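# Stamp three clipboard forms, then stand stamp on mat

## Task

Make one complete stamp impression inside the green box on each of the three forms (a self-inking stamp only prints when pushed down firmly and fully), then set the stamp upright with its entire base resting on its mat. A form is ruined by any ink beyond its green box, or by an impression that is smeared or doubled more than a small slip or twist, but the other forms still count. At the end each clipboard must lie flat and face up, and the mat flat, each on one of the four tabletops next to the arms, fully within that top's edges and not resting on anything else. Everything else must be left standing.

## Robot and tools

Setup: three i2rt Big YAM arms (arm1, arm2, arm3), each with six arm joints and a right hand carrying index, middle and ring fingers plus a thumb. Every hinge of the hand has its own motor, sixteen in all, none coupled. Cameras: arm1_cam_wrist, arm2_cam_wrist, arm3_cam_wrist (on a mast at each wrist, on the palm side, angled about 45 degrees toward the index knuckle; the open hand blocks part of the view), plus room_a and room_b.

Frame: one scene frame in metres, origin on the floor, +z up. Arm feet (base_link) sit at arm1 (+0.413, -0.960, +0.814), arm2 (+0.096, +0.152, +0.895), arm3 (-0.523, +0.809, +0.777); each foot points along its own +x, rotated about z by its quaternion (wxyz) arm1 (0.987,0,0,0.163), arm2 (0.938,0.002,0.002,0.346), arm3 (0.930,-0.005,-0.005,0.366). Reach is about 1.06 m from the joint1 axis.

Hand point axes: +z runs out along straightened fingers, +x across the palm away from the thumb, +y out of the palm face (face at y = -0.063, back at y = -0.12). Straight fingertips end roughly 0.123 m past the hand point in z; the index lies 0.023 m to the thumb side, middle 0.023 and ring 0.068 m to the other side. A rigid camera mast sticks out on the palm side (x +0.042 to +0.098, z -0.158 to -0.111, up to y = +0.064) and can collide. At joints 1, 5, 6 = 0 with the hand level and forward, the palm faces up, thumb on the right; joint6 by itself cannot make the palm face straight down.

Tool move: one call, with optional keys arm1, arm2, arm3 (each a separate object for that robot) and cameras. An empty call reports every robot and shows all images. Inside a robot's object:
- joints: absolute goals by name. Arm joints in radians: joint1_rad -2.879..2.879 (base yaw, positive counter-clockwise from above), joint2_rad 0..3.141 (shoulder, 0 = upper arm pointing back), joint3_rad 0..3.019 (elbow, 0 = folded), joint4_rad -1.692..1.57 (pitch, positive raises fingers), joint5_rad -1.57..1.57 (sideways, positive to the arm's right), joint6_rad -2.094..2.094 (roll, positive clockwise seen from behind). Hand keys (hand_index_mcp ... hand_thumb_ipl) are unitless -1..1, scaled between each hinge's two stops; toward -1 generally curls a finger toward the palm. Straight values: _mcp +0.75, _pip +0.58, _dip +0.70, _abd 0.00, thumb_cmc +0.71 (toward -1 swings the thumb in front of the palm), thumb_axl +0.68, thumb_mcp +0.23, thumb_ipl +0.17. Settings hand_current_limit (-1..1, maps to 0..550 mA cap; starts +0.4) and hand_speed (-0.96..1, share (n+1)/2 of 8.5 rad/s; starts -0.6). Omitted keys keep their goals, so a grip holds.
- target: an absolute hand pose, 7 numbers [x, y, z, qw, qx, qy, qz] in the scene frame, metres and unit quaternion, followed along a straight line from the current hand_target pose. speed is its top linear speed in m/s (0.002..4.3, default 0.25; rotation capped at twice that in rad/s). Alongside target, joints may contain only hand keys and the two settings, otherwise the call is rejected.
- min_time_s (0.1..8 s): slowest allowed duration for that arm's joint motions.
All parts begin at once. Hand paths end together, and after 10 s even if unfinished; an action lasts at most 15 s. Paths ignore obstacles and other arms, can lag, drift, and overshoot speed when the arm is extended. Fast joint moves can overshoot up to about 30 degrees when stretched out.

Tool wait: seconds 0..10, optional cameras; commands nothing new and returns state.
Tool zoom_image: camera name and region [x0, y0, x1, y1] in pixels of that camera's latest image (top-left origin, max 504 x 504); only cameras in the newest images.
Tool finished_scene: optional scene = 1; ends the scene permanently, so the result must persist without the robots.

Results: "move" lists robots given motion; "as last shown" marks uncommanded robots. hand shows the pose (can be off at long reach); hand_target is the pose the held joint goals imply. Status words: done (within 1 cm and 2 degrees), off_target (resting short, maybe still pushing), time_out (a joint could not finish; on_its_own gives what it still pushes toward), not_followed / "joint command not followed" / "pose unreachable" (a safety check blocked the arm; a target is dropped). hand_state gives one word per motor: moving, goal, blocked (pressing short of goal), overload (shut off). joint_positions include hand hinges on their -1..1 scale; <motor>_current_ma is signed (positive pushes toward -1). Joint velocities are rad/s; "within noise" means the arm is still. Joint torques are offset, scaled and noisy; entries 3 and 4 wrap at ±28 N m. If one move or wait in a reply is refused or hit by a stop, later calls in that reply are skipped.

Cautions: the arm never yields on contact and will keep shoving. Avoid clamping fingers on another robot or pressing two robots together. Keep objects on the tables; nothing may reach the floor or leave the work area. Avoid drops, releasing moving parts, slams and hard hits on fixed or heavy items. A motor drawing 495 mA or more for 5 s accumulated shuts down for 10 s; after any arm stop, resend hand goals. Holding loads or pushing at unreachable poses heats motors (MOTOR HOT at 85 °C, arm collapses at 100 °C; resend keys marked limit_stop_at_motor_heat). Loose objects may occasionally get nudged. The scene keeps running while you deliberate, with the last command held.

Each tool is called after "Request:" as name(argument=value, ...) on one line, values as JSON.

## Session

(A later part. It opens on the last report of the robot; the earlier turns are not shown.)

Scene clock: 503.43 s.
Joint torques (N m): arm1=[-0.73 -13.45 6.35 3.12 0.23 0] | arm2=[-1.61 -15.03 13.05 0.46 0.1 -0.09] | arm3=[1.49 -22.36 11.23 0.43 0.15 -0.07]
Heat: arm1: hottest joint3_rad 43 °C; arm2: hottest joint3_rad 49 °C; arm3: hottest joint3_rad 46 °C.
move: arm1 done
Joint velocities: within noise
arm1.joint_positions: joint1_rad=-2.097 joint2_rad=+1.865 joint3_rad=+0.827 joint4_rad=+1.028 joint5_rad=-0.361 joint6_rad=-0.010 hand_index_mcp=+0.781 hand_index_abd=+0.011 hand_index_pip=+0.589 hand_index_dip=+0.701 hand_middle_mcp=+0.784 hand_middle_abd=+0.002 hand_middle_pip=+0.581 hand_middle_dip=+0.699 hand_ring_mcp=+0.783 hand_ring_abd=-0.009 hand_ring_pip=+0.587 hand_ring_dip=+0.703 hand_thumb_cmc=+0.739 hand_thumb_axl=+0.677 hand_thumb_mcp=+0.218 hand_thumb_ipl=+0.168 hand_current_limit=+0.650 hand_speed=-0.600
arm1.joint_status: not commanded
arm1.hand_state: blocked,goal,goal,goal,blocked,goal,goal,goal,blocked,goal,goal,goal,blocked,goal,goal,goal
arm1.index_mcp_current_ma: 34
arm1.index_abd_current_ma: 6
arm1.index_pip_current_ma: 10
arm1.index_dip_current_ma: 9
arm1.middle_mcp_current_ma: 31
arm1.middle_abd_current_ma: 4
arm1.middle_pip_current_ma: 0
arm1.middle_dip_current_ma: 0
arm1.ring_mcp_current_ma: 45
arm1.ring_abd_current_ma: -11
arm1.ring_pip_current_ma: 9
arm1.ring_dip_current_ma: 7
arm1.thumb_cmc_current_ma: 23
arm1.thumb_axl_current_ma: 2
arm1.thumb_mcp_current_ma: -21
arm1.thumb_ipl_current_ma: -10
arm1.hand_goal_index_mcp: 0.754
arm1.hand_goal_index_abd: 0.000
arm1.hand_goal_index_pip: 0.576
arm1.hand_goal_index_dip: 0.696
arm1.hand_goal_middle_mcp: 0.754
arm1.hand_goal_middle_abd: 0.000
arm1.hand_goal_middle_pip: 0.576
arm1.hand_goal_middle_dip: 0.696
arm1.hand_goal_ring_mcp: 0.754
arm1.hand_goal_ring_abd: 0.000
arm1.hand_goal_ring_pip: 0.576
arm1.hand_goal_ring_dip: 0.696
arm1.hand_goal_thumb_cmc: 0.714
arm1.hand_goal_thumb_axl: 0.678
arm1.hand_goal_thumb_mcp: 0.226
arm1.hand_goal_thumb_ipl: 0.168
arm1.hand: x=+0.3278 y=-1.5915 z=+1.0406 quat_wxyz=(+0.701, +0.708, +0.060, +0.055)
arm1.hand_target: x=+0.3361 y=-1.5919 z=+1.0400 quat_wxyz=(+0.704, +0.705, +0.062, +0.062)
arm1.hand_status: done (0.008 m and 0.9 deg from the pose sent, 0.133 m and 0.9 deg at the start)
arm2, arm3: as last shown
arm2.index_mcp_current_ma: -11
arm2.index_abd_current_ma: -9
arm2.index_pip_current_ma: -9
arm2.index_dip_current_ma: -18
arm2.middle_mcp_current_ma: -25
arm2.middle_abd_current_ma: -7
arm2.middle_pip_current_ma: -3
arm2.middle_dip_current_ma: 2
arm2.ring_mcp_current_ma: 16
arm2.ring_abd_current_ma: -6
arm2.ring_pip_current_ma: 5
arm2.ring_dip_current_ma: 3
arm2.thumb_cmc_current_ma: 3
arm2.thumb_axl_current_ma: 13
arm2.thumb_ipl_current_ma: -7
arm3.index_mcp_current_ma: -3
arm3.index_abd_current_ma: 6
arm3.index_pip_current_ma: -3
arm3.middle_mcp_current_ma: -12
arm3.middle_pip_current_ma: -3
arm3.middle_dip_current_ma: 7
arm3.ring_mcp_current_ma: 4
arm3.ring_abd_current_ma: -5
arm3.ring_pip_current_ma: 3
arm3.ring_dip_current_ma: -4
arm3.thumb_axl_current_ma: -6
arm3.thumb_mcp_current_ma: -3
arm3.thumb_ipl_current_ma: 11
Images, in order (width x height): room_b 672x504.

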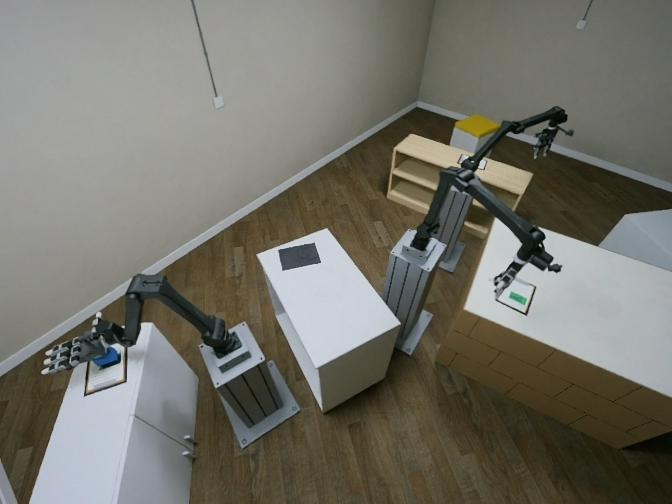

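Request:
move(arm1={"target":[0.336,-1.589,0.990,0.7196,0.6889,0.0602,0.0629],"speed":0.08}, cameras=["room_b"])

Request:
zoom_image(camera="room_b", region=[82, 330, 142, 390])

Scene clock: 505.27 s.
Joint torques (N m): arm1=[-0.56 -12.81 5.96 2.95 0.23 -0.01] | arm2=[-1.61 -15.03 13.04 0.46 0.1 -0.09] | arm3=[1.55 -22.18 11.28 0.44 0.15 -0.07]
Heat: arm1: hottest joint3_rad 43 °C; arm2: hottest joint3_rad 49 °C; arm3: hottest joint3_rad 46 °C.
move: arm1 off_target
Joint velocities: within noise
arm1.joint_positions: joint1_rad=-2.096 joint2_rad=+2.021 joint3_rad=+0.827 joint4_rad=+1.239 joint5_rad=-0.358 joint6_rad=+0.004 hand_index_mcp=+0.786 hand_index_abd=+0.011 hand_index_pip=+0.589 hand_index_dip=+0.701 hand_middle_mcp=+0.789 hand_middle_abd=+0.002 hand_middle_pip=+0.581 hand_middle_dip=+0.699 hand_ring_mcp=+0.788 hand_ring_abd=-0.008 hand_ring_pip=+0.587 hand_ring_dip=+0.703 hand_thumb_cmc=+0.743 hand_thumb_axl=+0.677 hand_thumb_mcp=+0.218 hand_thumb_ipl=+0.168 hand_current_limit=+0.650 hand_speed=-0.600
arm1.joint_status: not commanded
arm1.hand_state: blocked,goal,goal,goal,blocked,goal,goal,goal,blocked,goal,goal,goal,blocked,goal,goal,goal
arm1.index_mcp_current_ma: 33
arm1.index_abd_current_ma: 7
arm1.index_pip_current_ma: 8
arm1.index_dip_current_ma: 10
arm1.middle_mcp_current_ma: 34
arm1.middle_abd_current_ma: 2
arm1.middle_pip_current_ma: 0
arm1.middle_dip_current_ma: 5
arm1.ring_mcp_current_ma: 50
arm1.ring_abd_current_ma: -7
arm1.ring_pip_current_ma: 9
arm1.ring_dip_current_ma: 13
arm1.thumb_cmc_current_ma: 27
arm1.thumb_axl_current_ma: 13
arm1.thumb_mcp_current_ma: -23
arm1.thumb_ipl_current_ma: -11
arm1.hand_goal_index_mcp: 0.754
arm1.hand_goal_index_abd: 0.000
arm1.hand_goal_index_pip: 0.576
arm1.hand_goal_index_dip: 0.696
arm1.hand_goal_middle_mcp: 0.754
arm1.hand_goal_middle_abd: 0.000
arm1.hand_goal_middle_pip: 0.576
arm1.hand_goal_middle_dip: 0.696
arm1.hand_goal_ring_mcp: 0.754
arm1.hand_goal_ring_abd: 0.000
arm1.hand_goal_ring_pip: 0.576
arm1.hand_goal_ring_dip: 0.696
arm1.hand_goal_thumb_cmc: 0.714
arm1.hand_goal_thumb_axl: 0.678
arm1.hand_goal_thumb_mcp: 0.226
arm1.hand_goal_thumb_ipl: 0.168
arm1.hand: x=+0.3280 y=-1.5846 z=+0.9964 quat_wxyz=(+0.720, +0.690, +0.060, +0.054)
arm1.hand_target: x=+0.3360 y=-1.5887 z=+0.9899 quat_wxyz=(+0.719, +0.689, +0.060, +0.063)
arm1.hand_status: off_target (0.011 m and 1.0 deg from the pose sent, 0.051 m and 3.2 deg at the start)
arm2, arm3: as last shown
arm2.index_mcp_current_ma: -5
arm2.index_abd_current_ma: -32
arm2.index_pip_current_ma: -3
arm2.index_dip_current_ma: 2
arm2.middle_mcp_current_ma: -19
arm2.middle_abd_current_ma: 7
arm2.middle_pip_current_ma: -28
arm2.middle_dip_current_ma: -1
arm2.ring_mcp_current_ma: 25
arm2.ring_abd_current_ma: -10
arm2.ring_pip_current_ma: -4
arm2.ring_dip_current_ma: -12
arm2.thumb_cmc_current_ma: 6
arm2.thumb_axl_current_ma: -19
arm2.thumb_mcp_current_ma: -13
arm2.thumb_ipl_current_ma: -11
arm3.index_mcp_current_ma: -6
arm3.index_pip_current_ma: 2
arm3.middle_mcp_current_ma: -13
arm3.middle_abd_current_ma: 5
arm3.middle_pip_current_ma: -6
arm3.middle_dip_current_ma: 12
arm3.ring_mcp_current_ma: 6
arm3.ring_abd_current_ma: -9
arm3.ring_pip_current_ma: 0
arm3.ring_dip_current_ma: -5
arm3.thumb_cmc_current_ma: 11
arm3.thumb_axl_current_ma: -9
arm3.thumb_ipl_current_ma: 12
Images, in order (width x height): room_b 672x504.

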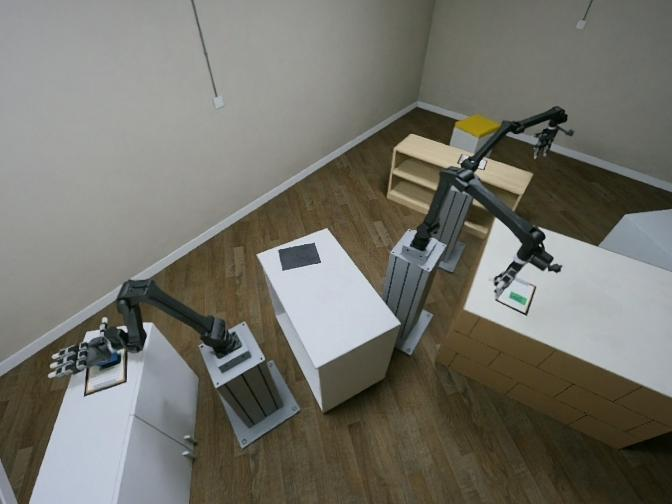

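Scaled by 8.400.

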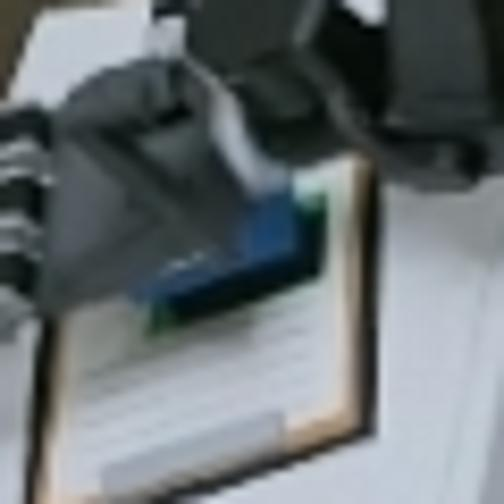

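Request:
move(arm1={"target":[0.336,-1.586,0.940,0.7044,0.7044,0.0616,0.0616],"speed":0.08}, cameras=["room_b"])

Request:
zoom_image(camera="room_b", region=[92, 340, 132, 380])

Scene clock: 506.63 s.
Joint torques (N m): arm1=[-0.97 -9.82 4.6 1.95 0.03 -0.1] | arm2=[-1.61 -14.97 13.05 0.46 0.1 -0.09] | arm3=[1.55 -22.3 11.26 0.43 0.15 -0.06]
Heat: arm1: hottest joint3_rad 43 °C; arm2: hottest joint3_rad 49 °C; arm3: hottest joint3_rad 46 °C.
move: arm1 off_target
Joint velocities: within noise
arm1.joint_positions: joint1_rad=-2.096 joint2_rad=+2.089 joint3_rad=+0.835 joint4_rad=+1.325 joint5_rad=-0.358 joint6_rad=+0.000 hand_index_mcp=+0.786 hand_index_abd=+0.011 hand_index_pip=+0.589 hand_index_dip=+0.701 hand_middle_mcp=+0.789 hand_middle_abd=+0.002 hand_middle_pip=+0.581 hand_middle_dip=+0.699 hand_ring_mcp=+0.788 hand_ring_abd=-0.008 hand_ring_pip=+0.587 hand_ring_dip=+0.703 hand_thumb_cmc=+0.743 hand_thumb_axl=+0.677 hand_thumb_mcp=+0.218 hand_thumb_ipl=+0.168 hand_current_limit=+0.650 hand_speed=-0.600
arm1.joint_status: not commanded
arm1.hand_state: blocked,goal,goal,goal,blocked,goal,goal,goal,blocked,goal,goal,goal,blocked,goal,goal,goal
arm1.index_mcp_current_ma: 39
arm1.index_abd_current_ma: 6
arm1.index_pip_current_ma: 8
arm1.index_dip_current_ma: 4
arm1.middle_mcp_current_ma: 37
arm1.middle_abd_current_ma: 5
arm1.middle_pip_current_ma: -1
arm1.middle_dip_current_ma: 7
arm1.ring_mcp_current_ma: 49
arm1.ring_abd_current_ma: -9
arm1.ring_pip_current_ma: 12
arm1.ring_dip_current_ma: 13
arm1.thumb_cmc_current_ma: 26
arm1.thumb_axl_current_ma: 5
arm1.thumb_mcp_current_ma: -20
arm1.thumb_ipl_current_ma: -7
arm1.hand_goal_index_mcp: 0.754
arm1.hand_goal_index_abd: 0.000
arm1.hand_goal_index_pip: 0.576
arm1.hand_goal_index_dip: 0.696
arm1.hand_goal_middle_mcp: 0.754
arm1.hand_goal_middle_abd: 0.000
arm1.hand_goal_middle_pip: 0.576
arm1.hand_goal_middle_dip: 0.696
arm1.hand_goal_ring_mcp: 0.754
arm1.hand_goal_ring_abd: 0.000
arm1.hand_goal_ring_pip: 0.576
arm1.hand_goal_ring_dip: 0.696
arm1.hand_goal_thumb_cmc: 0.714
arm1.hand_goal_thumb_axl: 0.678
arm1.hand_goal_thumb_mcp: 0.226
arm1.hand_goal_thumb_ipl: 0.168
arm1.hand: x=+0.3290 y=-1.5812 z=+0.9788 quat_wxyz=(+0.728, +0.680, +0.064, +0.050)
arm1.hand_target: x=+0.3362 y=-1.5838 z=+0.9408 quat_wxyz=(+0.704, +0.704, +0.062, +0.061)
arm1.hand_status: off_target (0.040 m and 4.1 deg from the pose sent, 0.057 m and 2.6 deg at the start)
arm2, arm3: as last shown
arm2.index_mcp_current_ma: -11
arm2.index_abd_current_ma: -22
arm2.index_pip_current_ma: 11
arm2.index_dip_current_ma: 13
arm2.middle_mcp_current_ma: -23
arm2.middle_abd_current_ma: -7
arm2.middle_pip_current_ma: -13
arm2.middle_dip_current_ma: 14
arm2.ring_mcp_current_ma: 2
arm2.ring_abd_current_ma: 10
arm2.ring_pip_current_ma: 2
arm2.ring_dip_current_ma: -21
arm2.thumb_cmc_current_ma: -2
arm2.thumb_axl_current_ma: -9
arm2.thumb_mcp_current_ma: 3
arm2.thumb_ipl_current_ma: 2
arm3.index_mcp_current_ma: -5
arm3.index_pip_current_ma: 1
arm3.index_dip_current_ma: -5
arm3.middle_abd_current_ma: 7
arm3.middle_pip_current_ma: -4
arm3.middle_dip_current_ma: 11
arm3.ring_abd_current_ma: -6
arm3.thumb_cmc_current_ma: 9
arm3.thumb_mcp_current_ma: -1
arm3.thumb_ipl_current_ma: 4
Images, in order (width x height): room_b 672x504.

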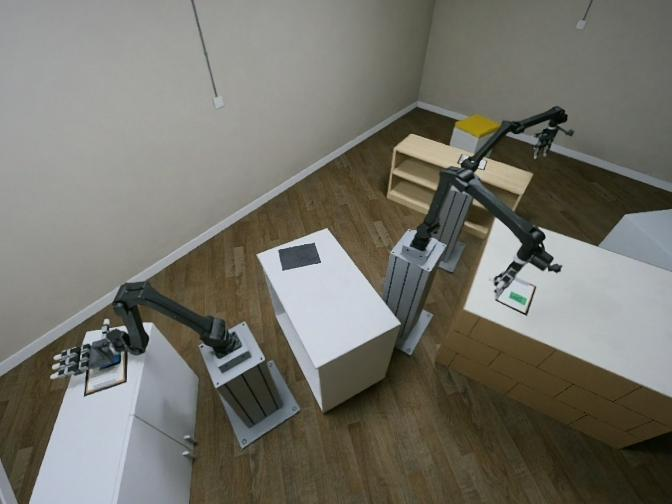

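Scaled by 12.600.

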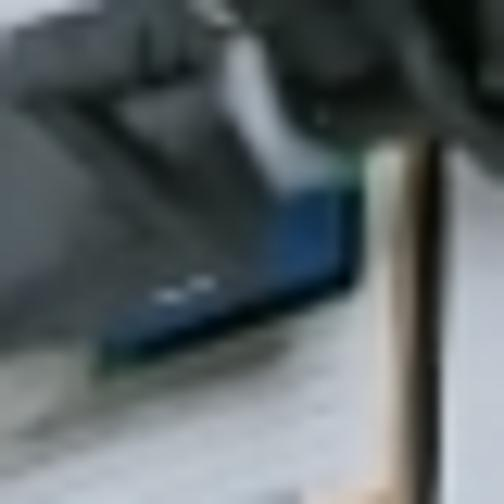

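Request:
move(arm1={"target":[0.336,-1.583,0.890,0.6826,0.7255,0.0634,0.0597],"speed":0.08}, cameras=["room_b"])

Request:
zoom_image(camera="room_b", region=[92, 340, 132, 380])

Scene clock: 507.93 s.
Joint torques (N m): arm1=[-1.49 -5.83 3.04 0.96 0 -0.13] | arm2=[-1.61 -15.03 13.04 0.44 0.1 -0.08] | arm3=[1.49 -22.18 11.28 0.44 0.15 -0.08]
Heat: arm1: hottest joint3_rad 43 °C; arm2: hottest joint3_rad 49 °C; arm3: hottest joint3_rad 46 °C.
move: arm1 off_target
Joint velocities: within noise
arm1.joint_positions: joint1_rad=-2.096 joint2_rad=+2.131 joint3_rad=+0.841 joint4_rad=+1.387 joint5_rad=-0.362 joint6_rad=-0.019 hand_index_mcp=+0.788 hand_index_abd=+0.011 hand_index_pip=+0.589 hand_index_dip=+0.701 hand_middle_mcp=+0.791 hand_middle_abd=+0.002 hand_middle_pip=+0.581 hand_middle_dip=+0.699 hand_ring_mcp=+0.789 hand_ring_abd=-0.008 hand_ring_pip=+0.587 hand_ring_dip=+0.703 hand_thumb_cmc=+0.744 hand_thumb_axl=+0.677 hand_thumb_mcp=+0.220 hand_thumb_ipl=+0.168 hand_current_limit=+0.650 hand_speed=-0.600
arm1.joint_status: not commanded
arm1.hand_state: blocked,goal,goal,goal,blocked,goal,goal,goal,blocked,goal,goal,goal,blocked,goal,goal,goal
arm1.index_mcp_current_ma: 41
arm1.index_abd_current_ma: 4
arm1.index_pip_current_ma: 6
arm1.index_dip_current_ma: 7
arm1.middle_mcp_current_ma: 40
arm1.middle_abd_current_ma: 7
arm1.middle_pip_current_ma: -1
arm1.middle_dip_current_ma: 12
arm1.ring_mcp_current_ma: 52
arm1.ring_abd_current_ma: -7
arm1.ring_pip_current_ma: 8
arm1.ring_dip_current_ma: 8
arm1.thumb_cmc_current_ma: 28
arm1.thumb_axl_current_ma: 5
arm1.thumb_mcp_current_ma: -21
arm1.thumb_ipl_current_ma: -8
arm1.hand_goal_index_mcp: 0.754
arm1.hand_goal_index_abd: 0.000
arm1.hand_goal_index_pip: 0.576
arm1.hand_goal_index_dip: 0.696
arm1.hand_goal_middle_mcp: 0.754
arm1.hand_goal_middle_abd: 0.000
arm1.hand_goal_middle_pip: 0.576
arm1.hand_goal_middle_dip: 0.696
arm1.hand_goal_ring_mcp: 0.754
arm1.hand_goal_ring_abd: 0.000
arm1.hand_goal_ring_pip: 0.576
arm1.hand_goal_ring_dip: 0.696
arm1.hand_goal_thumb_cmc: 0.714
arm1.hand_goal_thumb_axl: 0.678
arm1.hand_goal_thumb_mcp: 0.226
arm1.hand_goal_thumb_ipl: 0.168
arm1.hand: x=+0.3320 y=-1.5773 z=+0.9705 quat_wxyz=(+0.737, +0.671, +0.074, +0.042)
arm1.hand_target: x=+0.3371 y=-1.5752 z=+0.8935 quat_wxyz=(+0.683, +0.726, +0.064, +0.060)
arm1.hand_status: off_target (0.081 m and 9.2 deg from the pose sent, 0.089 m and 7.4 deg at the start)
arm2, arm3: as last shown
arm2.index_mcp_current_ma: 21
arm2.index_abd_current_ma: -19
arm2.index_pip_current_ma: -2
arm2.index_dip_current_ma: -1
arm2.middle_mcp_current_ma: -28
arm2.middle_abd_current_ma: -3
arm2.middle_pip_current_ma: -18
arm2.middle_dip_current_ma: 11
arm2.ring_mcp_current_ma: 8
arm2.ring_abd_current_ma: 8
arm2.ring_pip_current_ma: 0
arm2.ring_dip_current_ma: 16
arm2.thumb_cmc_current_ma: 15
arm2.thumb_axl_current_ma: 16
arm2.thumb_mcp_current_ma: 8
arm2.thumb_ipl_current_ma: 1
arm3.index_mcp_current_ma: -3
arm3.index_abd_current_ma: 5
arm3.index_pip_current_ma: -2
arm3.index_dip_current_ma: -2
arm3.middle_mcp_current_ma: -12
arm3.middle_abd_current_ma: 8
arm3.middle_pip_current_ma: -2
arm3.middle_dip_current_ma: 8
arm3.ring_mcp_current_ma: 4
arm3.ring_abd_current_ma: -4
arm3.ring_pip_current_ma: -1
arm3.ring_dip_current_ma: -6
arm3.thumb_cmc_current_ma: 13
arm3.thumb_axl_current_ma: -7
arm3.thumb_mcp_current_ma: -4
arm3.thumb_ipl_current_ma: 7
Images, in order (width x height): room_b 672x504.

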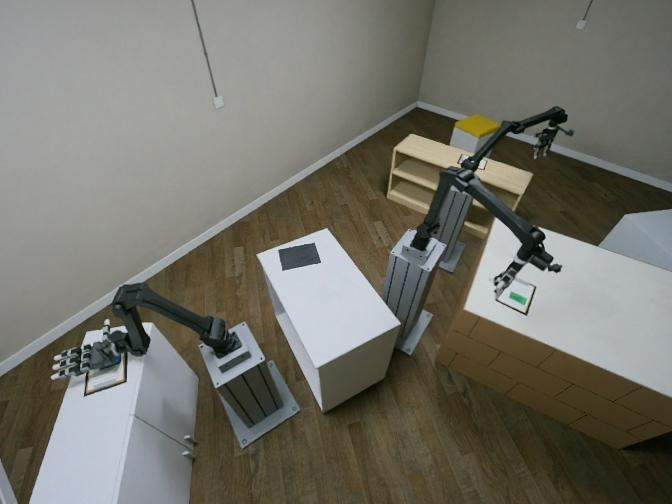

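Scaled by 12.600.

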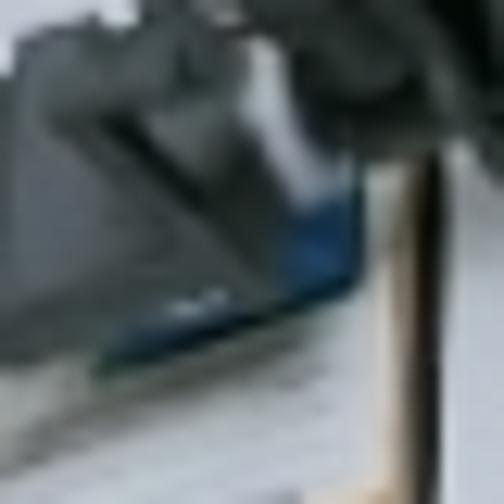

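Request:
move(arm1={"target":[0.333,-1.588,0.856,0.6760,0.7316,0.0640,0.0591],"speed":0.08}, cameras=["room_b"])

Request:
zoom_image(camera="room_b", region=[92, 340, 132, 380])

Scene clock: 509.13 s.
Joint torques (N m): arm1=[-2.02 -3.9 3.18 0.08 0.01 -0.19] | arm2=[-1.61 -15.03 13.05 0.46 0.1 -0.09] | arm3=[1.55 -22.18 11.26 0.4 0.15 -0.06]
Heat: arm1: hottest joint3_rad 42 °C; arm2: hottest joint3_rad 49 °C; arm3: hottest joint3_rad 46 °C.
move: arm1 off_target
Joint velocities: within noise
arm1.joint_positions: joint1_rad=-2.096 joint2_rad=+2.144 joint3_rad=+0.844 joint4_rad=+1.420 joint5_rad=-0.368 joint6_rad=-0.019 hand_index_mcp=+0.788 hand_index_abd=+0.011 hand_index_pip=+0.589 hand_index_dip=+0.701 hand_middle_mcp=+0.791 hand_middle_abd=+0.002 hand_middle_pip=+0.581 hand_middle_dip=+0.699 hand_ring_mcp=+0.789 hand_ring_abd=-0.008 hand_ring_pip=+0.587 hand_ring_dip=+0.703 hand_thumb_cmc=+0.744 hand_thumb_axl=+0.677 hand_thumb_mcp=+0.225 hand_thumb_ipl=+0.168 hand_current_limit=+0.650 hand_speed=-0.600
arm1.joint_status: not commanded
arm1.hand_state: blocked,goal,goal,goal,blocked,goal,goal,goal,blocked,goal,goal,goal,blocked,goal,goal,goal
arm1.index_mcp_current_ma: 39
arm1.index_abd_current_ma: 7
arm1.index_pip_current_ma: 11
arm1.index_dip_current_ma: 9
arm1.middle_mcp_current_ma: 43
arm1.middle_abd_current_ma: -2
arm1.middle_pip_current_ma: 1
arm1.middle_dip_current_ma: 2
arm1.ring_mcp_current_ma: 53
arm1.ring_abd_current_ma: -7
arm1.ring_pip_current_ma: 14
arm1.ring_dip_current_ma: 10
arm1.thumb_cmc_current_ma: 25
arm1.thumb_axl_current_ma: 9
arm1.thumb_mcp_current_ma: -11
arm1.thumb_ipl_current_ma: -7
arm1.hand_goal_index_mcp: 0.754
arm1.hand_goal_index_abd: 0.000
arm1.hand_goal_index_pip: 0.576
arm1.hand_goal_index_dip: 0.696
arm1.hand_goal_middle_mcp: 0.754
arm1.hand_goal_middle_abd: 0.000
arm1.hand_goal_middle_pip: 0.576
arm1.hand_goal_middle_dip: 0.696
arm1.hand_goal_ring_mcp: 0.754
arm1.hand_goal_ring_abd: 0.000
arm1.hand_goal_ring_pip: 0.576
arm1.hand_goal_ring_dip: 0.696
arm1.hand_goal_thumb_cmc: 0.714
arm1.hand_goal_thumb_axl: 0.678
arm1.hand_goal_thumb_mcp: 0.226
arm1.hand_goal_thumb_ipl: 0.168
arm1.hand: x=+0.3337 y=-1.5747 z=+0.9715 quat_wxyz=(+0.744, +0.662, +0.078, +0.042)
arm1.hand_target: x=+0.3351 y=-1.5734 z=+0.8771 quat_wxyz=(+0.676, +0.732, +0.064, +0.060)
arm1.hand_status: off_target (0.116 m and 11.5 deg from the pose sent, 0.115 m and 10.2 deg at the start; pose on its path clipped on 21 of 30 steps)
arm2, arm3: as last shown
arm2.index_mcp_current_ma: 1
arm2.index_abd_current_ma: -23
arm2.index_dip_current_ma: -10
arm2.middle_mcp_current_ma: -38
arm2.middle_abd_current_ma: 0
arm2.middle_pip_current_ma: -12
arm2.middle_dip_current_ma: 18
arm2.ring_mcp_current_ma: 7
arm2.ring_abd_current_ma: 0
arm2.ring_pip_current_ma: 5
arm2.ring_dip_current_ma: -16
arm2.thumb_axl_current_ma: 7
arm2.thumb_mcp_current_ma: 11
arm2.thumb_ipl_current_ma: -13
arm3.index_mcp_current_ma: -2
arm3.index_abd_current_ma: 2
arm3.index_pip_current_ma: 3
arm3.index_dip_current_ma: 1
arm3.middle_abd_current_ma: 9
arm3.middle_pip_current_ma: -5
arm3.middle_dip_current_ma: 11
arm3.ring_mcp_current_ma: 8
arm3.ring_abd_current_ma: -6
arm3.ring_pip_current_ma: 0
arm3.ring_dip_current_ma: -7
arm3.thumb_cmc_current_ma: 10
arm3.thumb_axl_current_ma: -11
arm3.thumb_mcp_current_ma: 3
arm3.thumb_ipl_current_ma: 6
Images, in order (width x height): room_b 672x504.

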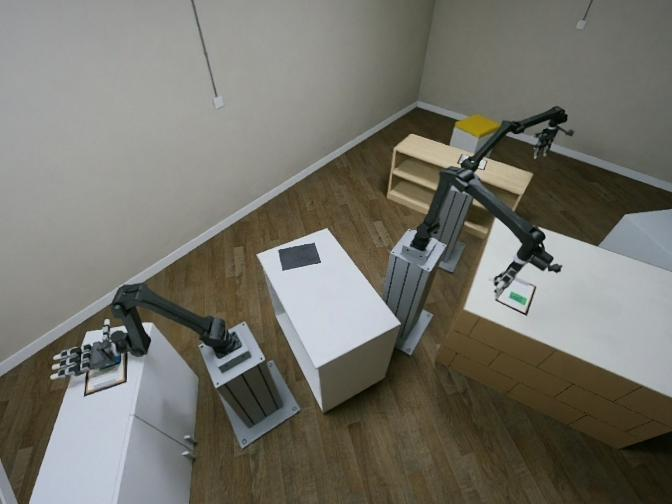

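Scaled by 12.600.

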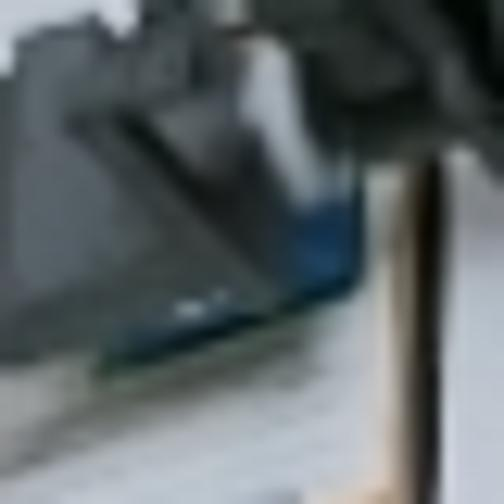

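Request:
move(cameras=["room_a","room_b"])

Scene clock: 509.80 s.
Joint torques (N m): arm1=[-2.08 -3.78 3.19 0.12 0 -0.18] | arm2=[-1.61 -15.03 13.04 0.46 0.1 -0.09] | arm3=[1.67 -22.18 11.22 0.51 0.14 -0.06]
Heat: arm1: hottest joint3_rad 42 °C; arm2: hottest joint3_rad 49 °C; arm3: hottest joint3_rad 46 °C.
Joint velocities: within noise
arm1.joint_positions: joint1_rad=-2.096 joint2_rad=+2.144 joint3_rad=+0.844 joint4_rad=+1.420 joint5_rad=-0.368 joint6_rad=-0.019 hand_index_mcp=+0.788 hand_index_abd=+0.011 hand_index_pip=+0.589 hand_index_dip=+0.701 hand_middle_mcp=+0.791 hand_middle_abd=+0.002 hand_middle_pip=+0.581 hand_middle_dip=+0.699 hand_ring_mcp=+0.789 hand_ring_abd=-0.008 hand_ring_pip=+0.587 hand_ring_dip=+0.703 hand_thumb_cmc=+0.744 hand_thumb_axl=+0.677 hand_thumb_mcp=+0.225 hand_thumb_ipl=+0.168 hand_current_limit=+0.650 hand_speed=-0.600
arm1.joint_status: not commanded
arm1.hand_state: blocked,goal,goal,goal,blocked,goal,goal,goal,blocked,goal,goal,goal,blocked,goal,goal,goal
arm1.index_mcp_current_ma: 41
arm1.index_abd_current_ma: 7
arm1.index_pip_current_ma: 10
arm1.index_dip_current_ma: 8
arm1.middle_mcp_current_ma: 36
arm1.middle_abd_current_ma: 1
arm1.middle_pip_current_ma: -1
arm1.middle_dip_current_ma: 1
arm1.ring_mcp_current_ma: 54
arm1.ring_abd_current_ma: -6
arm1.ring_pip_current_ma: 10
arm1.ring_dip_current_ma: 7
arm1.thumb_cmc_current_ma: 27
arm1.thumb_axl_current_ma: 13
arm1.thumb_mcp_current_ma: -9
arm1.thumb_ipl_current_ma: -7
arm1.hand_goal_index_mcp: 0.754
arm1.hand_goal_index_abd: 0.000
arm1.hand_goal_index_pip: 0.576
arm1.hand_goal_index_dip: 0.696
arm1.hand_goal_middle_mcp: 0.754
arm1.hand_goal_middle_abd: 0.000
arm1.hand_goal_middle_pip: 0.576
arm1.hand_goal_middle_dip: 0.696
arm1.hand_goal_ring_mcp: 0.754
arm1.hand_goal_ring_abd: 0.000
arm1.hand_goal_ring_pip: 0.576
arm1.hand_goal_ring_dip: 0.696
arm1.hand_goal_thumb_cmc: 0.714
arm1.hand_goal_thumb_axl: 0.678
arm1.hand_goal_thumb_mcp: 0.226
arm1.hand_goal_thumb_ipl: 0.168
arm1.hand: x=+0.3337 y=-1.5747 z=+0.9715 quat_wxyz=(+0.744, +0.662, +0.078, +0.042) (m; scene frame)
arm1.hand_target: x=+0.3351 y=-1.5734 z=+0.8771 quat_wxyz=(+0.676, +0.732, +0.064, +0.060) (m; scene frame)
arm1.hand_status: off_target (0.116 m and 11.5 deg from the pose sent, 0.115 m and 10.2 deg at the start; pose on its path clipped on 21 of 30 steps)
arm2.joint_positions: joint1_rad=-0.297 joint2_rad=+1.646 joint3_rad=+1.447 joint4_rad=-1.379 joint5_rad=-0.004 joint6_rad=+0.010 hand_index_mcp=+0.758 hand_index_abd=-0.021 hand_index_pip=+0.579 hand_index_dip=+0.695 hand_middle_mcp=+0.956 hand_middle_abd=-0.004 hand_middle_pip=+0.961 hand_middle_dip=+0.965 hand_ring_mcp=+0.759 hand_ring_abd=+0.012 hand_ring_pip=+0.573 hand_ring_dip=+0.687 hand_thumb_cmc=+0.727 hand_thumb_axl=+0.677 hand_thumb_mcp=+0.214 hand_thumb_ipl=+0.168 hand_current_limit=+0.400 hand_speed=-0.600
arm2.joint_status: not commanded
arm2.hand_state: goal,blocked,goal,goal,goal,goal,goal,goal,goal,goal,goal,goal,goal,goal,goal,goal
arm2.index_mcp_current_ma: 1
arm2.index_abd_current_ma: -15
arm2.index_pip_current_ma: 6
arm2.index_dip_current_ma: -5
arm2.middle_mcp_current_ma: -10
arm2.middle_abd_current_ma: 9
arm2.middle_pip_current_ma: -9
arm2.middle_dip_current_ma: 8
arm2.ring_mcp_current_ma: 26
arm2.ring_abd_current_ma: -3
arm2.ring_pip_current_ma: 9
arm2.ring_dip_current_ma: 1
arm2.thumb_cmc_current_ma: 3
arm2.thumb_axl_current_ma: -11
arm2.thumb_mcp_current_ma: -12
arm2.thumb_ipl_current_ma: -2
arm2.hand_goal_index_mcp: 0.754
arm2.hand_goal_index_abd: 0.000
arm2.hand_goal_index_pip: 0.576
arm2.hand_goal_index_dip: 0.696
arm2.hand_goal_middle_mcp: 0.970
arm2.hand_goal_middle_abd: 0.000
arm2.hand_goal_middle_pip: 0.970
arm2.hand_goal_middle_dip: 0.970
arm2.hand_goal_ring_mcp: 0.754
arm2.hand_goal_ring_abd: 0.000
arm2.hand_goal_ring_pip: 0.576
arm2.hand_goal_ring_dip: 0.696
arm2.hand_goal_thumb_cmc: 0.714
arm2.hand_goal_thumb_axl: 0.678
arm2.hand_goal_thumb_mcp: 0.226
arm2.hand_goal_thumb_ipl: 0.168
arm2.hand: x=+0.6339 y=+0.3596 z=+1.0719 quat_wxyz=(-0.007, +0.553, +0.833, -0.002) (m; scene frame)
arm2.hand_target: x=+0.6459 y=+0.3624 z=+1.0996 quat_wxyz=(+0.008, +0.553, +0.833, +0.019) (m; scene frame)
arm2.hand_status: not commanded
arm3.joint_positions: joint1_rad=+0.904 joint2_rad=+2.229 joint3_rad=+2.433 joint4_rad=-1.685 joint5_rad=+0.008 joint6_rad=+1.581 hand_index_mcp=+0.748 hand_index_abd=+0.003 hand_index_pip=+0.571 hand_index_dip=+0.701 hand_middle_mcp=+0.960 hand_middle_abd=+0.000 hand_middle_pip=+0.966 hand_middle_dip=+0.968 hand_ring_mcp=+0.748 hand_ring_abd=+0.007 hand_ring_pip=+0.570 hand_ring_dip=+0.698 hand_thumb_cmc=+0.719 hand_thumb_axl=+0.677 hand_thumb_mcp=+0.221 hand_thumb_ipl=+0.168 hand_current_limit=+0.400 hand_speed=-0.600
arm3.joint_status: not commanded
arm3.hand_state: goal,goal,goal,goal,goal,goal,goal,goal,goal,goal,goal,goal,goal,goal,goal,goal
arm3.index_mcp_current_ma: 0
arm3.index_abd_current_ma: 3
arm3.index_pip_current_ma: 0
arm3.index_dip_current_ma: -3
arm3.middle_mcp_current_ma: -10
arm3.middle_abd_current_ma: 6
arm3.middle_pip_current_ma: -3
arm3.middle_dip_current_ma: 8
arm3.ring_mcp_current_ma: 6
arm3.ring_abd_current_ma: -8
arm3.ring_pip_current_ma: 0
arm3.ring_dip_current_ma: -5
arm3.thumb_cmc_current_ma: 13
arm3.thumb_axl_current_ma: -7
arm3.thumb_mcp_current_ma: -4
arm3.thumb_ipl_current_ma: 9
arm3.hand_goal_index_mcp: 0.754
arm3.hand_goal_index_abd: 0.000
arm3.hand_goal_index_pip: 0.576
arm3.hand_goal_index_dip: 0.696
arm3.hand_goal_middle_mcp: 0.970
arm3.hand_goal_middle_abd: 0.000
arm3.hand_goal_middle_pip: 0.970
arm3.hand_goal_middle_dip: 0.970
arm3.hand_goal_ring_mcp: 0.754
arm3.hand_goal_ring_abd: 0.000
arm3.hand_goal_ring_pip: 0.576
arm3.hand_goal_ring_dip: 0.696
arm3.hand_goal_thumb_cmc: 0.714
arm3.hand_goal_thumb_axl: 0.678
arm3.hand_goal_thumb_mcp: 0.226
arm3.hand_goal_thumb_ipl: 0.168
arm3.hand: x=-0.4964 y=+1.4951 z=+0.9914 quat_wxyz=(-0.024, +0.680, +0.732, +0.036) (m; scene frame)
arm3.hand_target: x=-0.4940 y=+1.4990 z=+1.0070 quat_wxyz=(-0.033, +0.679, +0.732, +0.046) (m; scene frame)
arm3.hand_status: not commanded
pictures: room_a, room_b
Images, in order (width x height): room_a 672x504, room_b 672x504.

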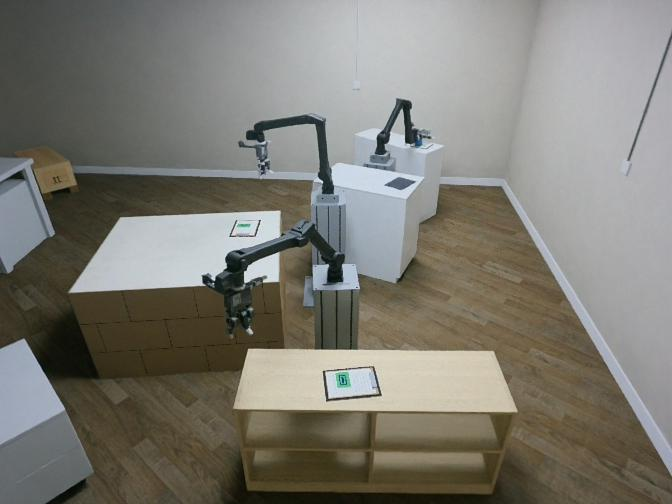

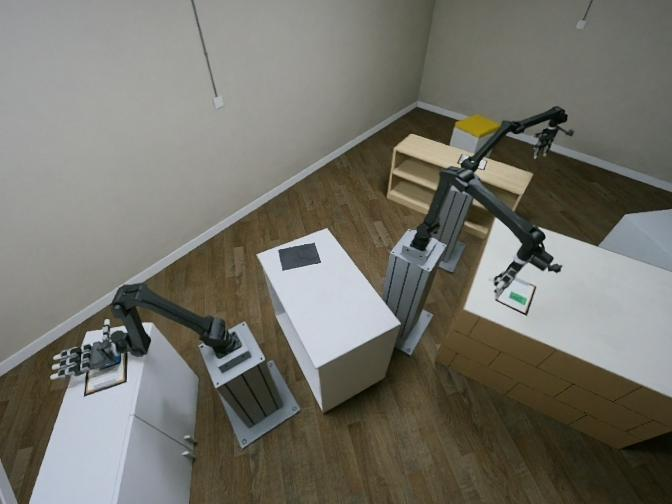

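Request:
zoom_image(camera="room_b", region=[84, 330, 144, 390])

Request:
zoom_image(camera="room_a", region=[398, 125, 438, 155])

Scaled by 8.400.

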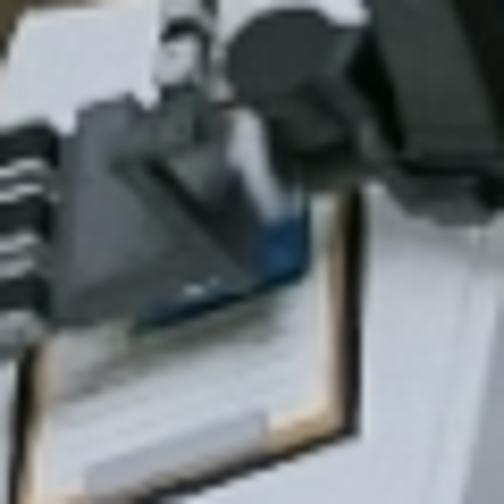

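Scaled by 12.600.

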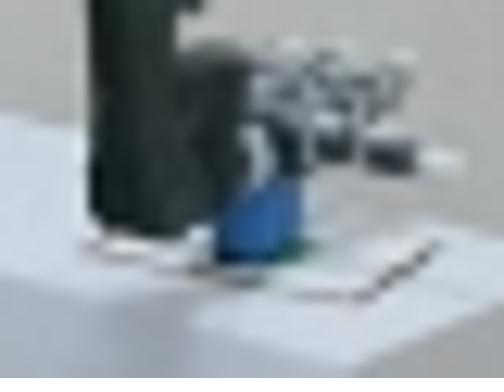

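Request:
move(arm1={"target":[0.3351,-1.583,0.870,0.6470,0.7575,0.0662,0.0566],"speed":0.05}, cameras=["room_b"])

Request:
zoom_image(camera="room_b", region=[84, 330, 144, 390])

Scene clock: 511.97 s.
Joint torques (N m): arm1=[-2.14 -6.07 1.46 -0.18 0.12 -0.25] | arm2=[-1.61 -15.03 13.05 0.46 0.09 -0.09] | arm3=[1.55 -22.24 11.23 0.46 0.14 -0.06]
Heat: arm1: hottest joint3_rad 42 °C; arm2: hottest joint3_rad 49 °C; arm3: hottest joint3_rad 46 °C.
move: arm1 off_target
Joint velocities: within noise
arm1.joint_positions: joint1_rad=-2.096 joint2_rad=+2.111 joint3_rad=+0.839 joint4_rad=+1.318 joint5_rad=-0.370 joint6_rad=-0.041 hand_index_mcp=+0.788 hand_index_abd=+0.011 hand_index_pip=+0.589 hand_index_dip=+0.701 hand_middle_mcp=+0.791 hand_middle_abd=+0.002 hand_middle_pip=+0.581 hand_middle_dip=+0.699 hand_ring_mcp=+0.789 hand_ring_abd=-0.008 hand_ring_pip=+0.587 hand_ring_dip=+0.703 hand_thumb_cmc=+0.744 hand_thumb_axl=+0.677 hand_thumb_mcp=+0.225 hand_thumb_ipl=+0.168 hand_current_limit=+0.650 hand_speed=-0.600
arm1.joint_status: not commanded
arm1.hand_state: blocked,goal,goal,goal,blocked,goal,goal,goal,blocked,goal,goal,goal,blocked,goal,goal,goal
arm1.index_mcp_current_ma: 40
arm1.index_abd_current_ma: 10
arm1.index_pip_current_ma: 11
arm1.index_dip_current_ma: 8
arm1.middle_mcp_current_ma: 42
arm1.middle_abd_current_ma: 0
arm1.middle_pip_current_ma: -4
arm1.middle_dip_current_ma: -3
arm1.ring_mcp_current_ma: 52
arm1.ring_abd_current_ma: -6
arm1.ring_pip_current_ma: 10
arm1.ring_dip_current_ma: 4
arm1.thumb_cmc_current_ma: 26
arm1.thumb_axl_current_ma: 7
arm1.thumb_mcp_current_ma: -10
arm1.thumb_ipl_current_ma: -7
arm1.hand_goal_index_mcp: 0.754
arm1.hand_goal_index_abd: 0.000
arm1.hand_goal_index_pip: 0.576
arm1.hand_goal_index_dip: 0.696
arm1.hand_goal_middle_mcp: 0.754
arm1.hand_goal_middle_abd: 0.000
arm1.hand_goal_middle_pip: 0.576
arm1.hand_goal_middle_dip: 0.696
arm1.hand_goal_ring_mcp: 0.754
arm1.hand_goal_ring_abd: 0.000
arm1.hand_goal_ring_pip: 0.576
arm1.hand_goal_ring_dip: 0.696
arm1.hand_goal_thumb_cmc: 0.714
arm1.hand_goal_thumb_axl: 0.678
arm1.hand_goal_thumb_mcp: 0.226
arm1.hand_goal_thumb_ipl: 0.168
arm1.hand: x=+0.3341 y=-1.5828 z=+0.9658 quat_wxyz=(+0.720, +0.688, +0.080, +0.042)
arm1.hand_target: x=+0.3368 y=-1.5731 z=+0.8753 quat_wxyz=(+0.647, +0.757, +0.067, +0.057)
arm1.hand_status: off_target (0.096 m and 11.8 deg from the pose sent, 0.102 m and 15.8 deg at the start)
arm2, arm3: as last shown
arm2.index_mcp_current_ma: 2
arm2.index_abd_current_ma: -25
arm2.index_pip_current_ma: 3
arm2.index_dip_current_ma: 1
arm2.middle_mcp_current_ma: -17
arm2.middle_abd_current_ma: -11
arm2.middle_pip_current_ma: -17
arm2.middle_dip_current_ma: 7
arm2.ring_mcp_current_ma: 12
arm2.ring_abd_current_ma: 3
arm2.ring_pip_current_ma: -1
arm2.ring_dip_current_ma: 13
arm2.thumb_cmc_current_ma: 18
arm2.thumb_axl_current_ma: -5
arm2.thumb_mcp_current_ma: -9
arm2.thumb_ipl_current_ma: -4
arm3.index_mcp_current_ma: 1
arm3.index_abd_current_ma: 4
arm3.index_pip_current_ma: 3
arm3.index_dip_current_ma: -6
arm3.middle_mcp_current_ma: -12
arm3.middle_abd_current_ma: 9
arm3.middle_pip_current_ma: 0
arm3.middle_dip_current_ma: 10
arm3.ring_abd_current_ma: -6
arm3.ring_pip_current_ma: 4
arm3.ring_dip_current_ma: -6
arm3.thumb_cmc_current_ma: 11
arm3.thumb_axl_current_ma: -12
Images, in order (width x height): room_b 672x504.

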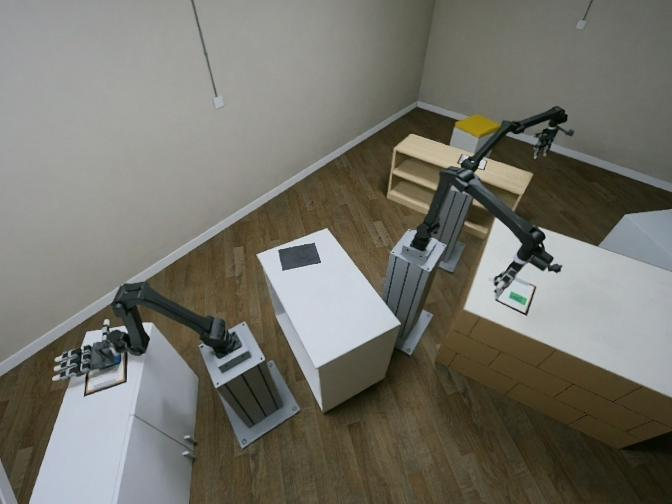

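Scaled by 8.400.

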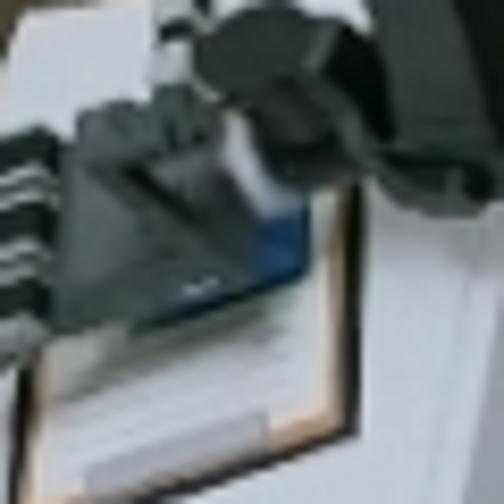

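Request:
move(arm1={"target":[0.3351,-1.583,0.965,0.7044,0.7044,0.0616,0.0616],"speed":0.08})

Request:
move(arm1={"target":[0.3345,-1.588,1.06,0.7044,0.7044,0.0616,0.0616],"speed":0.12})

Request:
move(arm1={"target":[0.3345,-1.56,1.18,0.7044,0.7044,0.0616,0.0616],"speed":0.2}, cameras=["room_b","room_a"])

Request:
zoom_image(camera="room_b", region=[92, 340, 132, 380])

Request:
zoom_image(camera="room_a", region=[398, 125, 438, 155])

Scene clock: 513.83 s.
Joint torques (N m): arm1=[-1.32 -13.57 3.75 1.54 0.26 0.06] | arm2=[-1.61 -15.03 13.05 0.47 0.09 -0.09] | arm3=[1.44 -22.24 11.25 0.46 0.15 -0.08]
Heat: arm1: hottest joint3_rad 42 °C; arm2: hottest joint3_rad 49 °C; arm3: hottest joint3_rad 46 °C.
move: arm1 off_target
Joint velocities: within noise
arm1.joint_positions: joint1_rad=-2.096 joint2_rad=+2.058 joint3_rad=+0.831 joint4_rad=+1.285 joint5_rad=-0.366 joint6_rad=-0.019 hand_index_mcp=+0.788 hand_index_abd=+0.011 hand_index_pip=+0.589 hand_index_dip=+0.701 hand_middle_mcp=+0.791 hand_middle_abd=+0.002 hand_middle_pip=+0.581 hand_middle_dip=+0.699 hand_ring_mcp=+0.789 hand_ring_abd=-0.008 hand_ring_pip=+0.587 hand_ring_dip=+0.703 hand_thumb_cmc=+0.744 hand_thumb_axl=+0.677 hand_thumb_mcp=+0.224 hand_thumb_ipl=+0.168 hand_current_limit=+0.650 hand_speed=-0.600
arm1.joint_status: not commanded
arm1.hand_state: blocked,goal,goal,goal,blocked,goal,goal,goal,blocked,goal,goal,goal,blocked,goal,goal,goal
arm1.index_mcp_current_ma: 38
arm1.index_abd_current_ma: 8
arm1.index_pip_current_ma: 9
arm1.index_dip_current_ma: 8
arm1.middle_mcp_current_ma: 39
arm1.middle_abd_current_ma: 4
arm1.middle_pip_current_ma: -5
arm1.middle_dip_current_ma: 0
arm1.ring_mcp_current_ma: 50
arm1.ring_abd_current_ma: -10
arm1.ring_pip_current_ma: 14
arm1.ring_dip_current_ma: 9
arm1.thumb_cmc_current_ma: 30
arm1.thumb_axl_current_ma: 7
arm1.thumb_mcp_current_ma: -12
arm1.thumb_ipl_current_ma: -12
arm1.hand_goal_index_mcp: 0.754
arm1.hand_goal_index_abd: 0.000
arm1.hand_goal_index_pip: 0.576
arm1.hand_goal_index_dip: 0.696
arm1.hand_goal_middle_mcp: 0.754
arm1.hand_goal_middle_abd: 0.000
arm1.hand_goal_middle_pip: 0.576
arm1.hand_goal_middle_dip: 0.696
arm1.hand_goal_ring_mcp: 0.754
arm1.hand_goal_ring_abd: 0.000
arm1.hand_goal_ring_pip: 0.576
arm1.hand_goal_ring_dip: 0.696
arm1.hand_goal_thumb_cmc: 0.714
arm1.hand_goal_thumb_axl: 0.678
arm1.hand_goal_thumb_mcp: 0.226
arm1.hand_goal_thumb_ipl: 0.168
arm1.hand: x=+0.3317 y=-1.5825 z=+0.9868 quat_wxyz=(+0.724, +0.684, +0.072, +0.047)
arm1.hand_target: x=+0.3352 y=-1.5824 z=+0.9652 quat_wxyz=(+0.705, +0.704, +0.062, +0.061)
arm1.hand_status: off_target (0.022 m and 3.8 deg from the pose sent, 0.001 m and 4.0 deg at the start)
arm2, arm3: as last shown
arm2.index_mcp_current_ma: -7
arm2.index_abd_current_ma: -9
arm2.index_pip_current_ma: -1
arm2.index_dip_current_ma: 27
arm2.middle_mcp_current_ma: -19
arm2.middle_abd_current_ma: -14
arm2.middle_pip_current_ma: -10
arm2.middle_dip_current_ma: 3
arm2.ring_mcp_current_ma: 6
arm2.ring_abd_current_ma: 6
arm2.ring_pip_current_ma: 3
arm2.ring_dip_current_ma: 14
arm2.thumb_cmc_current_ma: 14
arm2.thumb_axl_current_ma: -10
arm2.thumb_mcp_current_ma: 4
arm2.thumb_ipl_current_ma: -3
arm3.index_mcp_current_ma: -3
arm3.index_dip_current_ma: -5
arm3.middle_abd_current_ma: 6
arm3.middle_pip_current_ma: -3
arm3.ring_mcp_current_ma: 5
arm3.ring_pip_current_ma: -2
arm3.ring_dip_current_ma: -9
arm3.thumb_cmc_current_ma: 13
arm3.thumb_axl_current_ma: -9
arm3.thumb_mcp_current_ma: -1
pictures: none

Scene clock: 515.40 s.
Joint torques (N m): arm1=[-1.2 -15.33 7.15 2.26 0.19 -0.02] | arm2=[-1.61 -15.03 13.04 0.46 0.1 -0.09] | arm3=[1.55 -22.07 11.3 0.5 0.13 -0.08]
Heat: arm1: hottest joint3_rad 42 °C; arm2: hottest joint3_rad 49 °C; arm3: hottest joint3_rad 46 °C.
move: arm1 off_target
Joint velocities: within noise
arm1.joint_positions: joint1_rad=-2.096 joint2_rad=+1.830 joint3_rad=+0.810 joint4_rad=+1.001 joint5_rad=-0.365 joint6_rad=-0.009 hand_index_mcp=+0.788 hand_index_abd=+0.011 hand_index_pip=+0.589 hand_index_dip=+0.701 hand_middle_mcp=+0.792 hand_middle_abd=+0.002 hand_middle_pip=+0.581 hand_middle_dip=+0.699 hand_ring_mcp=+0.790 hand_ring_abd=-0.008 hand_ring_pip=+0.587 hand_ring_dip=+0.703 hand_thumb_cmc=+0.745 hand_thumb_axl=+0.677 hand_thumb_mcp=+0.218 hand_thumb_ipl=+0.168 hand_current_limit=+0.650 hand_speed=-0.600
arm1.joint_status: not commanded
arm1.hand_state: blocked,goal,goal,goal,blocked,goal,goal,goal,blocked,goal,goal,goal,blocked,goal,goal,goal
arm1.index_mcp_current_ma: 40
arm1.index_abd_current_ma: 9
arm1.index_pip_current_ma: 7
arm1.index_dip_current_ma: 8
arm1.middle_mcp_current_ma: 41
arm1.middle_abd_current_ma: 3
arm1.middle_pip_current_ma: 1
arm1.middle_dip_current_ma: 6
arm1.ring_mcp_current_ma: 46
arm1.ring_abd_current_ma: -6
arm1.ring_pip_current_ma: 11
arm1.ring_dip_current_ma: 8
arm1.thumb_cmc_current_ma: 25
arm1.thumb_axl_current_ma: 9
arm1.thumb_mcp_current_ma: -16
arm1.thumb_ipl_current_ma: -10
arm1.hand_goal_index_mcp: 0.754
arm1.hand_goal_index_abd: 0.000
arm1.hand_goal_index_pip: 0.576
arm1.hand_goal_index_dip: 0.696
arm1.hand_goal_middle_mcp: 0.754
arm1.hand_goal_middle_abd: 0.000
arm1.hand_goal_middle_pip: 0.576
arm1.hand_goal_middle_dip: 0.696
arm1.hand_goal_ring_mcp: 0.754
arm1.hand_goal_ring_abd: 0.000
arm1.hand_goal_ring_pip: 0.576
arm1.hand_goal_ring_dip: 0.696
arm1.hand_goal_thumb_cmc: 0.714
arm1.hand_goal_thumb_axl: 0.678
arm1.hand_goal_thumb_mcp: 0.226
arm1.hand_goal_thumb_ipl: 0.168
arm1.hand: x=+0.3300 y=-1.5863 z=+1.0483 quat_wxyz=(+0.698, +0.711, +0.061, +0.058)
arm1.hand_target: x=+0.3346 y=-1.5878 z=+1.0600 quat_wxyz=(+0.704, +0.704, +0.062, +0.062)
arm1.hand_status: off_target (0.013 m and 1.1 deg from the pose sent, 0.074 m and 3.8 deg at the start)
arm2, arm3: as last shown
arm2.index_mcp_current_ma: 6
arm2.index_abd_current_ma: -6
arm2.index_pip_current_ma: 7
arm2.index_dip_current_ma: 9
arm2.middle_mcp_current_ma: -18
arm2.middle_abd_current_ma: 10
arm2.middle_pip_current_ma: -17
arm2.middle_dip_current_ma: 0
arm2.ring_mcp_current_ma: 12
arm2.ring_abd_current_ma: -4
arm2.ring_pip_current_ma: -4
arm2.ring_dip_current_ma: 7
arm2.thumb_cmc_current_ma: 18
arm2.thumb_axl_current_ma: -15
arm2.thumb_mcp_current_ma: -4
arm2.thumb_ipl_current_ma: -5
arm3.index_mcp_current_ma: 0
arm3.index_abd_current_ma: 6
arm3.index_pip_current_ma: -3
arm3.middle_abd_current_ma: 5
arm3.middle_pip_current_ma: -5
arm3.middle_dip_current_ma: 9
arm3.ring_mcp_current_ma: 6
arm3.ring_abd_current_ma: -7
arm3.ring_pip_current_ma: 2
arm3.ring_dip_current_ma: -3
arm3.thumb_cmc_current_ma: 12
arm3.thumb_axl_current_ma: -8
arm3.thumb_mcp_current_ma: -2
arm3.thumb_ipl_current_ma: 8
pictures: none

Scene clock: 516.80 s.
Joint torques (N m): arm1=[-2.26 -12.34 10.1 2.3 -0.08 -0.03] | arm2=[-1.55 -15.03 13.05 0.46 0.09 -0.09] | arm3=[1.44 -22.24 11.28 0.44 0.14 -0.06]
Heat: arm1: hottest joint3_rad 42 °C; arm2: hottest joint3_rad 49 °C; arm3: hottest joint3_rad 46 °C.
move: arm1 off_target
Joint velocities: within noise
arm1.joint_positions: joint1_rad=-2.096 joint2_rad=+1.495 joint3_rad=+0.810 joint4_rad=+0.661 joint5_rad=-0.371 joint6_rad=-0.007 hand_index_mcp=+0.788 hand_index_abd=+0.011 hand_index_pip=+0.589 hand_index_dip=+0.701 hand_middle_mcp=+0.792 hand_middle_abd=+0.002 hand_middle_pip=+0.581 hand_middle_dip=+0.699 hand_ring_mcp=+0.790 hand_ring_abd=-0.008 hand_ring_pip=+0.587 hand_ring_dip=+0.703 hand_thumb_cmc=+0.745 hand_thumb_axl=+0.677 hand_thumb_mcp=+0.218 hand_thumb_ipl=+0.168 hand_current_limit=+0.650 hand_speed=-0.600
arm1.joint_status: not commanded
arm1.hand_state: blocked,goal,goal,goal,blocked,goal,goal,goal,blocked,goal,goal,goal,blocked,goal,goal,goal
arm1.index_mcp_current_ma: 40
arm1.index_abd_current_ma: 6
arm1.index_pip_current_ma: 9
arm1.index_dip_current_ma: 7
arm1.middle_mcp_current_ma: 45
arm1.middle_abd_current_ma: -3
arm1.middle_pip_current_ma: -4
arm1.middle_dip_current_ma: 0
arm1.ring_mcp_current_ma: 55
arm1.ring_abd_current_ma: -6
arm1.ring_pip_current_ma: 7
arm1.ring_dip_current_ma: 8
arm1.thumb_cmc_current_ma: 28
arm1.thumb_axl_current_ma: 9
arm1.thumb_mcp_current_ma: -19
arm1.thumb_ipl_current_ma: -10
arm1.hand_goal_index_mcp: 0.754
arm1.hand_goal_index_abd: 0.000
arm1.hand_goal_index_pip: 0.576
arm1.hand_goal_index_dip: 0.696
arm1.hand_goal_middle_mcp: 0.754
arm1.hand_goal_middle_abd: 0.000
arm1.hand_goal_middle_pip: 0.576
arm1.hand_goal_middle_dip: 0.696
arm1.hand_goal_ring_mcp: 0.754
arm1.hand_goal_ring_abd: 0.000
arm1.hand_goal_ring_pip: 0.576
arm1.hand_goal_ring_dip: 0.696
arm1.hand_goal_thumb_cmc: 0.714
arm1.hand_goal_thumb_axl: 0.678
arm1.hand_goal_thumb_mcp: 0.226
arm1.hand_goal_thumb_ipl: 0.168
arm1.hand: x=+0.3362 y=-1.5595 z=+1.1650 quat_wxyz=(+0.696, +0.712, +0.062, +0.061)
arm1.hand_target: x=+0.3346 y=-1.5597 z=+1.1799 quat_wxyz=(+0.704, +0.704, +0.062, +0.062)
arm1.hand_status: off_target (0.015 m and 1.3 deg from the pose sent, 0.134 m and 1.1 deg at the start)
arm2, arm3: as last shown
arm2.index_mcp_current_ma: 16
arm2.index_abd_current_ma: -1
arm2.index_pip_current_ma: 21
arm2.index_dip_current_ma: 7
arm2.middle_mcp_current_ma: -4
arm2.middle_abd_current_ma: 14
arm2.middle_pip_current_ma: -9
arm2.middle_dip_current_ma: -2
arm2.ring_mcp_current_ma: 20
arm2.ring_abd_current_ma: 3
arm2.ring_pip_current_ma: 13
arm2.ring_dip_current_ma: -15
arm2.thumb_cmc_current_ma: 9
arm2.thumb_axl_current_ma: -5
arm2.thumb_mcp_current_ma: -1
arm2.thumb_ipl_current_ma: -4
arm3.index_mcp_current_ma: -2
arm3.index_abd_current_ma: 3
arm3.index_pip_current_ma: -1
arm3.index_dip_current_ma: -6
arm3.middle_abd_current_ma: 7
arm3.middle_pip_current_ma: -11
arm3.middle_dip_current_ma: 10
arm3.ring_mcp_current_ma: 9
arm3.ring_pip_current_ma: 1
arm3.ring_dip_current_ma: -2
arm3.thumb_cmc_current_ma: 6
arm3.thumb_axl_current_ma: -12
arm3.thumb_mcp_current_ma: -1
arm3.thumb_ipl_current_ma: 7
pictures: room_a, room_b
Images, in order (width x height): room_a 672x504, room_b 672x504.

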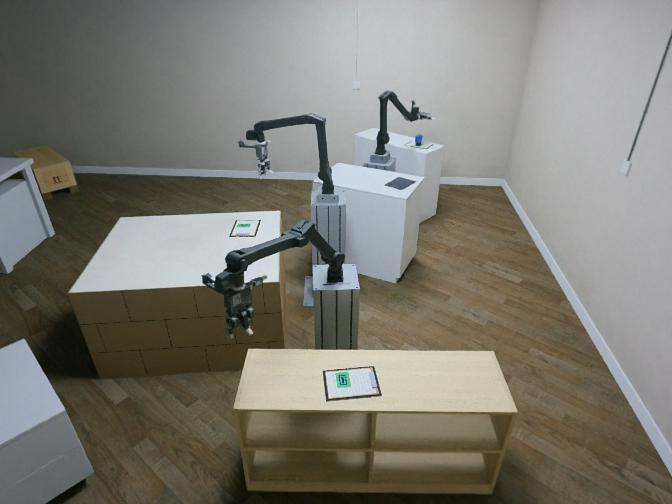

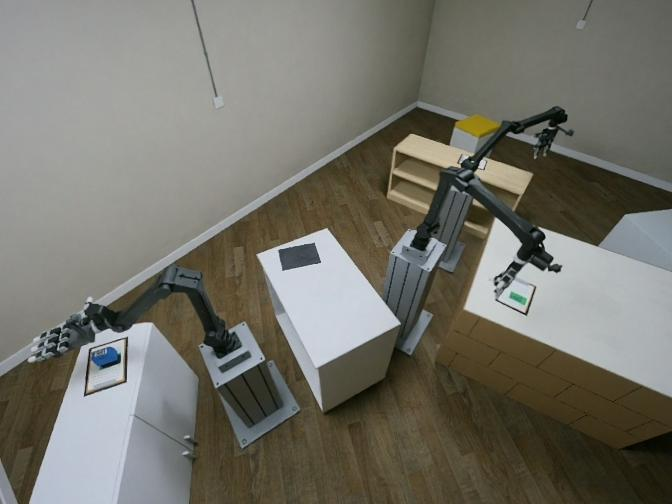

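Scaled by 12.600.

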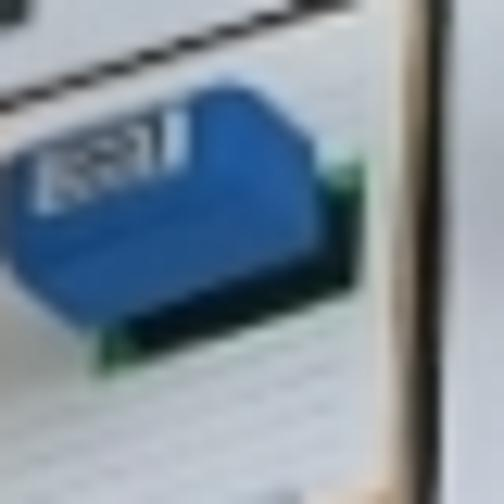

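Scaled by 12.600.

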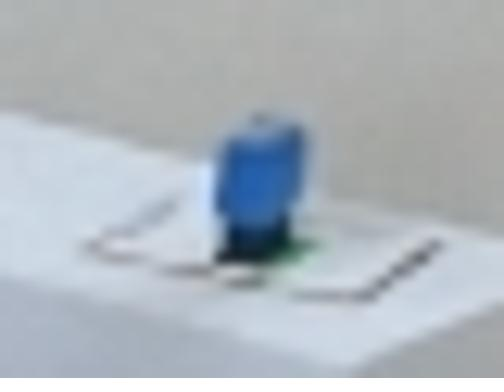

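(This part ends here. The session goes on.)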